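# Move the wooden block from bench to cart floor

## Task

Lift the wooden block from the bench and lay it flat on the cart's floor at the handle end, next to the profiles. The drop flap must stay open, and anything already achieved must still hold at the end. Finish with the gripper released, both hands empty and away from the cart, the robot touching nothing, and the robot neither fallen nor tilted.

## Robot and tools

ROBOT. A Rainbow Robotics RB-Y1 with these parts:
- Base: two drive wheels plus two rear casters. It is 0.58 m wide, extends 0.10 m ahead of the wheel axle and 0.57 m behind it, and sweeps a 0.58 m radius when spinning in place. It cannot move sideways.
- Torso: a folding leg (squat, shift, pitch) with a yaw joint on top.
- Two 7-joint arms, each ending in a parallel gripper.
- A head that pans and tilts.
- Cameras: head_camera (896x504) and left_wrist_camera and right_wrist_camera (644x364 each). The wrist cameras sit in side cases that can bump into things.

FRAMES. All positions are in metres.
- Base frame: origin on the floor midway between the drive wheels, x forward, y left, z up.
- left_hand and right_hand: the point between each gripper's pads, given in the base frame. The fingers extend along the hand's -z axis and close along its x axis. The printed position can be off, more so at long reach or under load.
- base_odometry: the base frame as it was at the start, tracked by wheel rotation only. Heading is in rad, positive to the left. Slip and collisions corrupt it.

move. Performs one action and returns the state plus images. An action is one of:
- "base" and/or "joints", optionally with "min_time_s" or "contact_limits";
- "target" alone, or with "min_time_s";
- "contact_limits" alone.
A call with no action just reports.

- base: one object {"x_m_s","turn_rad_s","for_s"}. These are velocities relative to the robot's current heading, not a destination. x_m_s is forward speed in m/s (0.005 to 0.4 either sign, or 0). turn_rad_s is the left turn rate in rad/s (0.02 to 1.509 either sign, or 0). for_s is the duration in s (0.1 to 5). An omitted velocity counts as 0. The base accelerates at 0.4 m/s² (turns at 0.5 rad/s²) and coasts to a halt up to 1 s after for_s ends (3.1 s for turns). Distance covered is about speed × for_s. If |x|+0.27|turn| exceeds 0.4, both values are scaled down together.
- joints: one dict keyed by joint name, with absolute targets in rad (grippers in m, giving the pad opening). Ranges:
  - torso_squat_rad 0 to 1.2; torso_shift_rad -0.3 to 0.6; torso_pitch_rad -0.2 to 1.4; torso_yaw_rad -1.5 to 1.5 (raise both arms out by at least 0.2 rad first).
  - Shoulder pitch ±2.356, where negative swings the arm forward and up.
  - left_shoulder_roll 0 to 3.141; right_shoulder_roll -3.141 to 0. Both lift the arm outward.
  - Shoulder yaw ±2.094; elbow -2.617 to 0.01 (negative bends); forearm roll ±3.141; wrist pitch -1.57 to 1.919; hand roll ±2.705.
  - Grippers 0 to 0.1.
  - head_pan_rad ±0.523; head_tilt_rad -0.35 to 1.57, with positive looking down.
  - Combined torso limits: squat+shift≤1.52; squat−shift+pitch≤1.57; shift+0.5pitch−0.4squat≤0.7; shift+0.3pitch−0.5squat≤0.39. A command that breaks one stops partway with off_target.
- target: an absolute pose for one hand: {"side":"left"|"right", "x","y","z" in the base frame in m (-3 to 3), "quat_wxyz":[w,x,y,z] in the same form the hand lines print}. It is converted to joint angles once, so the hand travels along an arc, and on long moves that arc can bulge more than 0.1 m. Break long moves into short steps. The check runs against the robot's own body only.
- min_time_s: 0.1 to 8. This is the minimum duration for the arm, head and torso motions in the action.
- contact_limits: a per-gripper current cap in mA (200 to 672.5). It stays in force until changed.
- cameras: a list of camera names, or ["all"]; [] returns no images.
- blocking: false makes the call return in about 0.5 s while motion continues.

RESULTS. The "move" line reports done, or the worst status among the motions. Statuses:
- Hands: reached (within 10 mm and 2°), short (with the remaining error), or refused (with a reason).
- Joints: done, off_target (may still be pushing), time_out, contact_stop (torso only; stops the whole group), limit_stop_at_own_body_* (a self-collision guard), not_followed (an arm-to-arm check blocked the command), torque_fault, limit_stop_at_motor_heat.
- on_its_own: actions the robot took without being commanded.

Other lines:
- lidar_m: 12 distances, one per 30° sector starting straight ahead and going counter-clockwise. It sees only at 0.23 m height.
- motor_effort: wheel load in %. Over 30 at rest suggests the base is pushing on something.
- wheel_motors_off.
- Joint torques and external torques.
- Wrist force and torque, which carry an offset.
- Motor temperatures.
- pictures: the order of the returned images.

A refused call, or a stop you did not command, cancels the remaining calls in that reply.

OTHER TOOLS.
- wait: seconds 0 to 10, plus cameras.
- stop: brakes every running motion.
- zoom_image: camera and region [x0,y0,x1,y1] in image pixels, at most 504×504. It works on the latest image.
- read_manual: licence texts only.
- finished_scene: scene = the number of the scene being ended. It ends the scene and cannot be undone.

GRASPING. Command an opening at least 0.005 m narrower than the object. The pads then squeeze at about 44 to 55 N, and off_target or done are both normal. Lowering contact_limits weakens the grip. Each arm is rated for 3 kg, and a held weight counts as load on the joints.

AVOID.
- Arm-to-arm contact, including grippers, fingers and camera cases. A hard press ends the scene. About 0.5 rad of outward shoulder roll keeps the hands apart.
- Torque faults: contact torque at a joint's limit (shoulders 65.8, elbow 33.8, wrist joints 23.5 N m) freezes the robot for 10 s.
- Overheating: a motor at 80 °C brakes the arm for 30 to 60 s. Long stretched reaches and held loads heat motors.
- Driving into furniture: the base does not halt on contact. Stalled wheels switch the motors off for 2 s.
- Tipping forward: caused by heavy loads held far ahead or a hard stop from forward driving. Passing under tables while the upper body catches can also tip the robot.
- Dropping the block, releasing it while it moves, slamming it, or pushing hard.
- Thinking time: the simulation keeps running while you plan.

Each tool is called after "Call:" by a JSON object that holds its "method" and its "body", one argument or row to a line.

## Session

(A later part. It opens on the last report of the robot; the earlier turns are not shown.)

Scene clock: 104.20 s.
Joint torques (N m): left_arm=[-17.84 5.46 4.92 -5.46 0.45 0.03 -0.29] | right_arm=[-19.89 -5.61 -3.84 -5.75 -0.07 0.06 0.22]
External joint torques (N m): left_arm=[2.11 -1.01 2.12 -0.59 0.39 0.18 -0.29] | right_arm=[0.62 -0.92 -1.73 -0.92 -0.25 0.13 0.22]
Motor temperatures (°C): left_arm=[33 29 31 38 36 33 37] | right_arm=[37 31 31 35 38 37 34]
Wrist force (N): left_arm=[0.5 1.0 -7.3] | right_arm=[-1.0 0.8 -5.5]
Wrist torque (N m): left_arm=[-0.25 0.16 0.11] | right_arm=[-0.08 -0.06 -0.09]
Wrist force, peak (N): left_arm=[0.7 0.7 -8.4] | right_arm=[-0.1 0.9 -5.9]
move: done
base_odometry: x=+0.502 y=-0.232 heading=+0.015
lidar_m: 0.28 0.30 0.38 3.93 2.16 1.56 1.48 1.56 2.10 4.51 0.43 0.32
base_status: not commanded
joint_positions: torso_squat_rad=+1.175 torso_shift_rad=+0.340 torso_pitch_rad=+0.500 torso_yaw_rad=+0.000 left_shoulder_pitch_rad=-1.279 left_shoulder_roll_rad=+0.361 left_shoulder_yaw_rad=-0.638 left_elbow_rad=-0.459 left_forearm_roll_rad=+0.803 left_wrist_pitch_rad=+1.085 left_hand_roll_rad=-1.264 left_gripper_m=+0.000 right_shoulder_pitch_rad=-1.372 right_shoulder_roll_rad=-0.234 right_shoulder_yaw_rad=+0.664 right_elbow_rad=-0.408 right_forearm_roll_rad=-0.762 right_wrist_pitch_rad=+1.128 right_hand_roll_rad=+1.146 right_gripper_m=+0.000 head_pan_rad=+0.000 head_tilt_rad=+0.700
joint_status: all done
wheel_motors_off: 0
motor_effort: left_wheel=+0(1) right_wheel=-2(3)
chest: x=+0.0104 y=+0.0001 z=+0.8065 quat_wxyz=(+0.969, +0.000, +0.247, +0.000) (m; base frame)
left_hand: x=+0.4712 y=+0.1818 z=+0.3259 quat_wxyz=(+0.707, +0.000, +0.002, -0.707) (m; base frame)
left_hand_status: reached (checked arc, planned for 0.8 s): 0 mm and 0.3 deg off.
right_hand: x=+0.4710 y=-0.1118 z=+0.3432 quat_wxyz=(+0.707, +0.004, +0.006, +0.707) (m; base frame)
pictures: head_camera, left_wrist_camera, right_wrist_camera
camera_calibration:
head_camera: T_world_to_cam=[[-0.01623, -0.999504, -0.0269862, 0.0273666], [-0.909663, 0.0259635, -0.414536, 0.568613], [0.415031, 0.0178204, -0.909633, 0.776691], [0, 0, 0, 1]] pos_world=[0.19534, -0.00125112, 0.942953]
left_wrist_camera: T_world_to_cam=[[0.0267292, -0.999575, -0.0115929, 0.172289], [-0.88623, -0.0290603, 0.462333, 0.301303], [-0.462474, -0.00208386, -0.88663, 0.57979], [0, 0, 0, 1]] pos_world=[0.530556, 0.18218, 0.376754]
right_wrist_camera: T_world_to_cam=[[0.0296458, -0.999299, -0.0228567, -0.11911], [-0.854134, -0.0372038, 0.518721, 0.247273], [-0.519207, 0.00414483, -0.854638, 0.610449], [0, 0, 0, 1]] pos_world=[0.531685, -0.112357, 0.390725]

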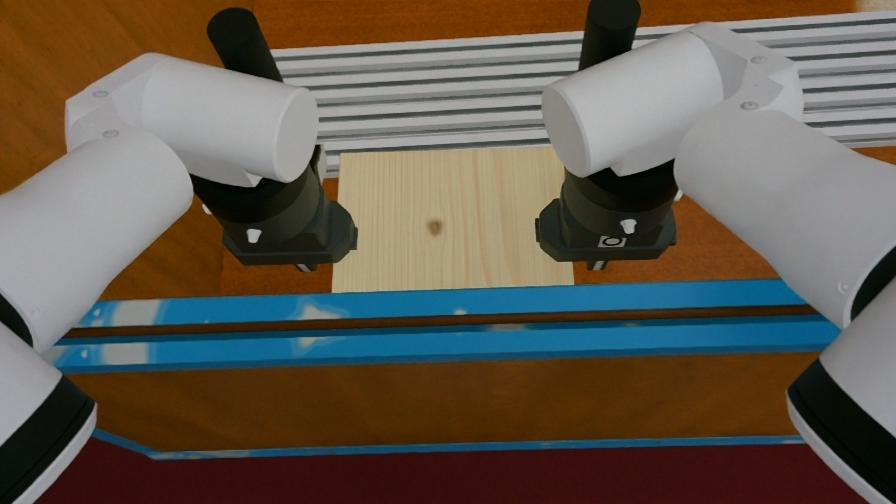

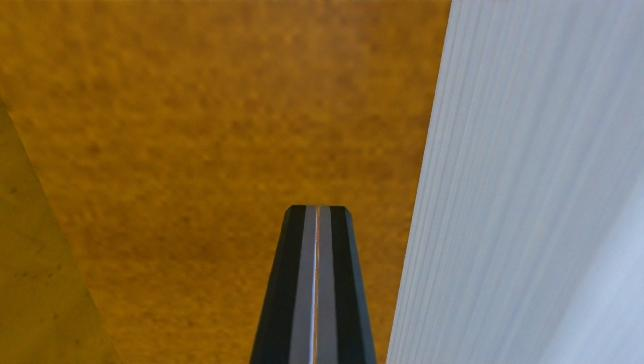

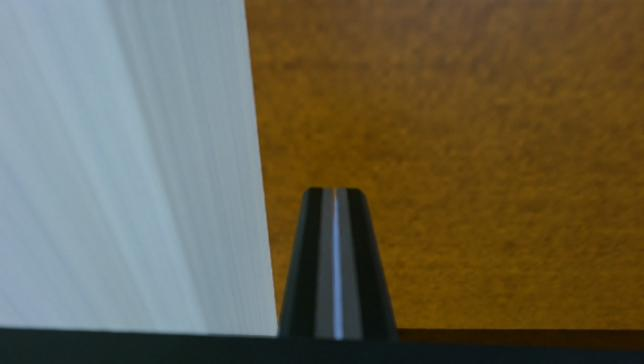

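Released. Rise and inspect.

Call:
{"method": "move", "body": {
  "joints": {"torso_squat_rad":0.6,"torso_shift_rad":0.2},
  "cameras": ["head_camera","right_wrist_camera","left_wrist_camera"]
}}

Call:
{"method": "zoom_image", "body": {
  "camera": "head_camera",
  "region": [220, 150, 720, 430]
}}

Scene clock: 108.07 s.
Joint torques (N m): left_arm=[-18.65 5.6 4.6 -5 0.23 -0.18 -0.24] | right_arm=[-21.06 -5.79 -3.91 -5.47 -0.15 0.07 0.21]
External joint torques (N m): left_arm=[1.3 -0.88 1.8 -0.12 0.17 -0.04 -0.24] | right_arm=[-0.54 -1.1 -1.8 -0.64 -0.33 0.14 0.21]
Motor temperatures (°C): left_arm=[33 29 31 38 36 33 37] | right_arm=[37 31 31 34 37 37 34]
Wrist force (N): left_arm=[1.3 1.3 -7.6] | right_arm=[-0.2 1.4 -5.6]
Wrist torque (N m): left_arm=[-0.26 0.27 0.10] | right_arm=[-0.16 0.07 -0.07]
Wrist force, peak (N): left_arm=[0.7 0.9 -8.4] | right_arm=[-0.5 0.4 -6.2]
move: done
base_odometry: x=+0.502 y=-0.232 heading=+0.015
lidar_m: 0.27 0.28 0.39 3.93 2.16 1.55 1.49 1.56 2.08 4.49 0.42 0.30
base_status: not commanded
joint_positions: torso_squat_rad=+0.600 torso_shift_rad=+0.200 torso_pitch_rad=+0.500 torso_yaw_rad=+0.000 left_shoulder_pitch_rad=-1.278 left_shoulder_roll_rad=+0.361 left_shoulder_yaw_rad=-0.638 left_elbow_rad=-0.459 left_forearm_roll_rad=+0.803 left_wrist_pitch_rad=+1.085 left_hand_roll_rad=-1.264 left_gripper_m=+0.000 right_shoulder_pitch_rad=-1.372 right_shoulder_roll_rad=-0.234 right_shoulder_yaw_rad=+0.664 right_elbow_rad=-0.408 right_forearm_roll_rad=-0.762 right_wrist_pitch_rad=+1.128 right_hand_roll_rad=+1.146 right_gripper_m=+0.000 head_pan_rad=+0.000 head_tilt_rad=+0.700
joint_status: all done
wheel_motors_off: 0
motor_effort: left_wheel=+1(2) right_wheel=+0(3)
chest: x=+0.0351 y=+0.0001 z=+1.1183 quat_wxyz=(+0.969, +0.000, +0.247, +0.000) (m; base frame)
left_hand: x=+0.4959 y=+0.1818 z=+0.6378 quat_wxyz=(+0.707, +0.000, +0.002, -0.707) (m; base frame)
right_hand: x=+0.4957 y=-0.1118 z=+0.6550 quat_wxyz=(+0.707, +0.004, +0.006, +0.707) (m; base frame)
pictures: head_camera, left_wrist_camera, right_wrist_camera
camera_calibration:
head_camera: T_world_to_cam=[[-0.0162251, -0.999504, -0.0269861, 0.0361806], [-0.909587, 0.0259623, -0.414703, 0.720526], [0.415198, 0.0178176, -0.909557, 1.04993], [0, 0, 0, 1]] pos_world=[0.220039, -0.00125111, 1.25475]
left_wrist_camera: T_world_to_cam=[[0.0267764, -0.999575, -0.0115047, 0.17526], [-0.886228, -0.0290614, 0.462336, 0.178903], [-0.462474, -0.00218386, -0.88663, 0.867725], [0, 0, 0, 1]] pos_world=[0.555156, 0.18228, 0.688654]
right_wrist_camera: T_world_to_cam=[[0.0295989, -0.999299, -0.0229387, -0.112629], [-0.854207, -0.0372057, 0.5186, 0.106706], [-0.51909, 0.00424443, -0.854709, 0.889831], [0, 0, 0, 1]] pos_world=[0.556385, -0.112357, 0.702625]

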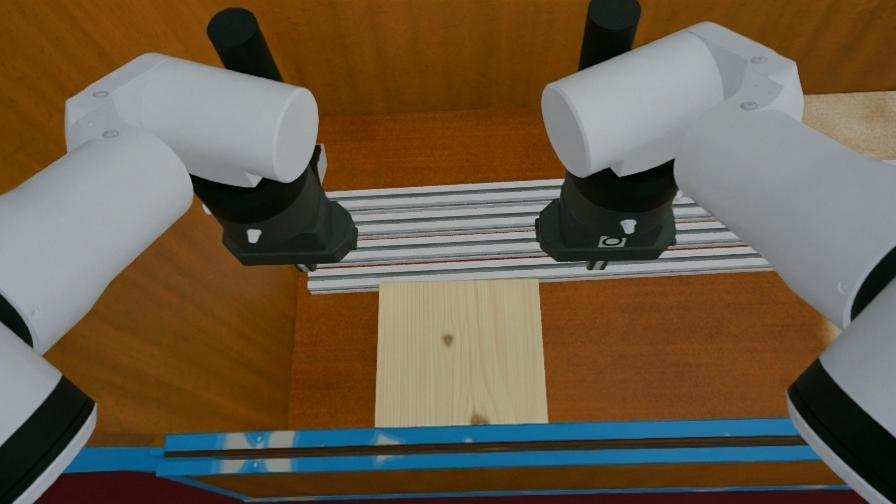

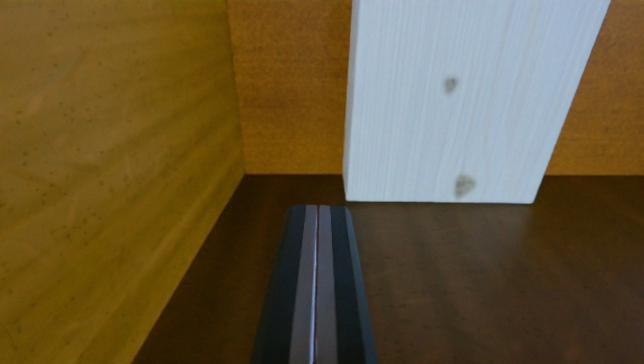

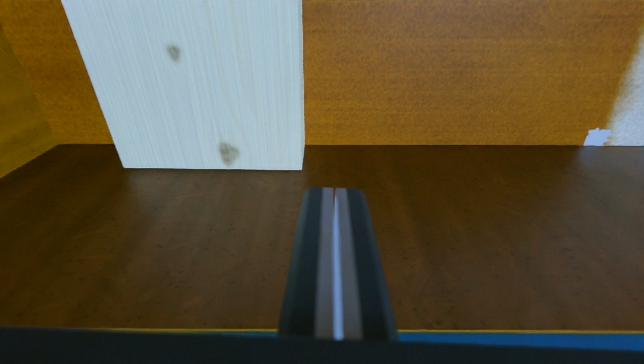

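Scaled by 1.008 from the camera's 896x504 image, which has a finer 1280x720 frame.

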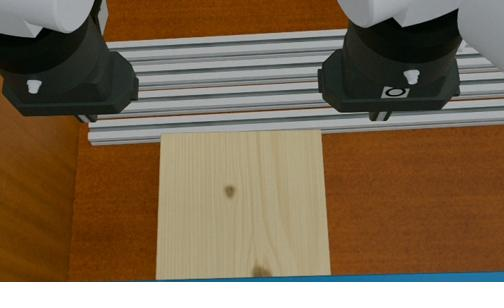

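Call:
{"method": "move", "body": {
  "joints": {"torso_squat_rad":0.2,"torso_shift_rad":0.0},
  "cameras": []
}}

Call:
{"method": "move", "body": {
  "base": {"x_m_s":-0.4,"for_s":1.1},
  "cameras": []
}}

Call:
{"method": "finished_scene", "body": {
  "scene": 2
}}

Scene clock: 112.47 s.
Joint torques (N m): left_arm=[-18.6 5.35 4.51 -5.12 0.24 -0.21 -0.29] | right_arm=[-20.99 -5.57 -3.66 -5.27 -0.1 0.03 0.24]
External joint torques (N m): left_arm=[1.35 -1.13 1.71 -0.25 0.18 -0.07 -0.29] | right_arm=[-0.47 -0.88 -1.55 -0.44 -0.28 0.1 0.24]
Motor temperatures (°C): left_arm=[32 29 31 38 36 33 37] | right_arm=[36 31 31 34 37 37 34]
Wrist force (N): left_arm=[1.6 0.9 -7.4] | right_arm=[-0.9 1.0 -5.6]
Wrist torque (N m): left_arm=[-0.22 0.29 0.08] | right_arm=[-0.15 -0.02 -0.09]
Wrist force, peak (N): left_arm=[1.9 1.4 -8.1] | right_arm=[-0.7 0.8 -6.0]
move: done
base_odometry: x=+0.502 y=-0.232 heading=+0.015
lidar_m: 0.27 0.28 0.41 3.94 2.15 1.54 1.48 1.56 2.10 4.50 0.42 0.30
base_status: not commanded
joint_positions: torso_squat_rad=+0.200 torso_shift_rad=+0.000 torso_pitch_rad=+0.500 torso_yaw_rad=+0.000 left_shoulder_pitch_rad=-1.278 left_shoulder_roll_rad=+0.361 left_shoulder_yaw_rad=-0.638 left_elbow_rad=-0.459 left_forearm_roll_rad=+0.803 left_wrist_pitch_rad=+1.085 left_hand_roll_rad=-1.264 left_gripper_m=+0.000 right_shoulder_pitch_rad=-1.372 right_shoulder_roll_rad=-0.234 right_shoulder_yaw_rad=+0.664 right_elbow_rad=-0.408 right_forearm_roll_rad=-0.762 right_wrist_pitch_rad=+1.128 right_hand_roll_rad=+1.146 right_gripper_m=+0.000 head_pan_rad=+0.000 head_tilt_rad=+0.700
joint_status: all done
wheel_motors_off: 0
motor_effort: left_wheel=+3(4) right_wheel=+0(4)
chest: x=-0.0797 y=+0.0001 z=+1.2381 quat_wxyz=(+0.969, +0.000, +0.247, +0.000) (m; base frame)
left_hand: x=+0.3811 y=+0.1818 z=+0.7576 quat_wxyz=(+0.707, +0.000, +0.002, -0.707) (m; base frame)
right_hand: x=+0.3809 y=-0.1118 z=+0.7748 quat_wxyz=(+0.707, +0.004, +0.006, +0.707) (m; base frame)
pictures: none
No camera images: "cameras" was empty.

Scene clock: 115.00 s.
Joint torques (N m): left_arm=[-18.91 5.07 4.63 -4.86 0.33 -0.25 -0.28] | right_arm=[-21.2 -5.53 -3.82 -5.25 -0.08 -0.05 0.21]
External joint torques (N m): left_arm=[1.04 -1.41 1.82 0.01 0.27 -0.1 -0.28] | right_arm=[-0.68 -0.84 -1.71 -0.42 -0.26 0.02 0.21]
Motor temperatures (°C): left_arm=[32 29 31 38 35 33 37] | right_arm=[36 31 31 34 37 37 34]
Wrist force (N): left_arm=[0.8 0.8 -7.5] | right_arm=[-0.5 1.0 -5.5]
Wrist torque (N m): left_arm=[-0.24 0.16 0.09] | right_arm=[-0.08 0.03 -0.07]
Wrist force, peak (N): left_arm=[0.8 1.7 -8.5] | right_arm=[-1.3 0.9 -5.8]
move: done
base_odometry: x=+0.062 y=-0.239 heading=+0.016
lidar_m: 0.71 0.75 1.76 4.40 1.53 1.09 1.05 1.10 1.49 3.91 1.04 0.76
base_status: done (sent for 1.1 of 1.1 s)
joint_positions: torso_squat_rad=+0.200 torso_shift_rad=+0.000 torso_pitch_rad=+0.500 torso_yaw_rad=+0.000 left_shoulder_pitch_rad=-1.278 left_shoulder_roll_rad=+0.361 left_shoulder_yaw_rad=-0.638 left_elbow_rad=-0.459 left_forearm_roll_rad=+0.803 left_wrist_pitch_rad=+1.085 left_hand_roll_rad=-1.264 left_gripper_m=+0.000 right_shoulder_pitch_rad=-1.372 right_shoulder_roll_rad=-0.234 right_shoulder_yaw_rad=+0.664 right_elbow_rad=-0.408 right_forearm_roll_rad=-0.762 right_wrist_pitch_rad=+1.128 right_hand_roll_rad=+1.146 right_gripper_m=+0.000 head_pan_rad=+0.000 head_tilt_rad=+0.700
joint_status: not commanded
wheel_motors_off: 0
motor_effort: left_wheel=+7(22) right_wheel=-8(24)
chest: x=-0.0797 y=+0.0001 z=+1.2381 quat_wxyz=(+0.969, +0.000, +0.247, +0.000) (m; base frame)
left_hand: x=+0.3811 y=+0.1818 z=+0.7576 quat_wxyz=(+0.707, +0.000, +0.002, -0.707) (m; base frame)
right_hand: x=+0.3809 y=-0.1118 z=+0.7748 quat_wxyz=(+0.707, +0.004, +0.006, +0.707) (m; base frame)
pictures: none
No camera images: "cameras" was empty.

The scene is finished: the task was done.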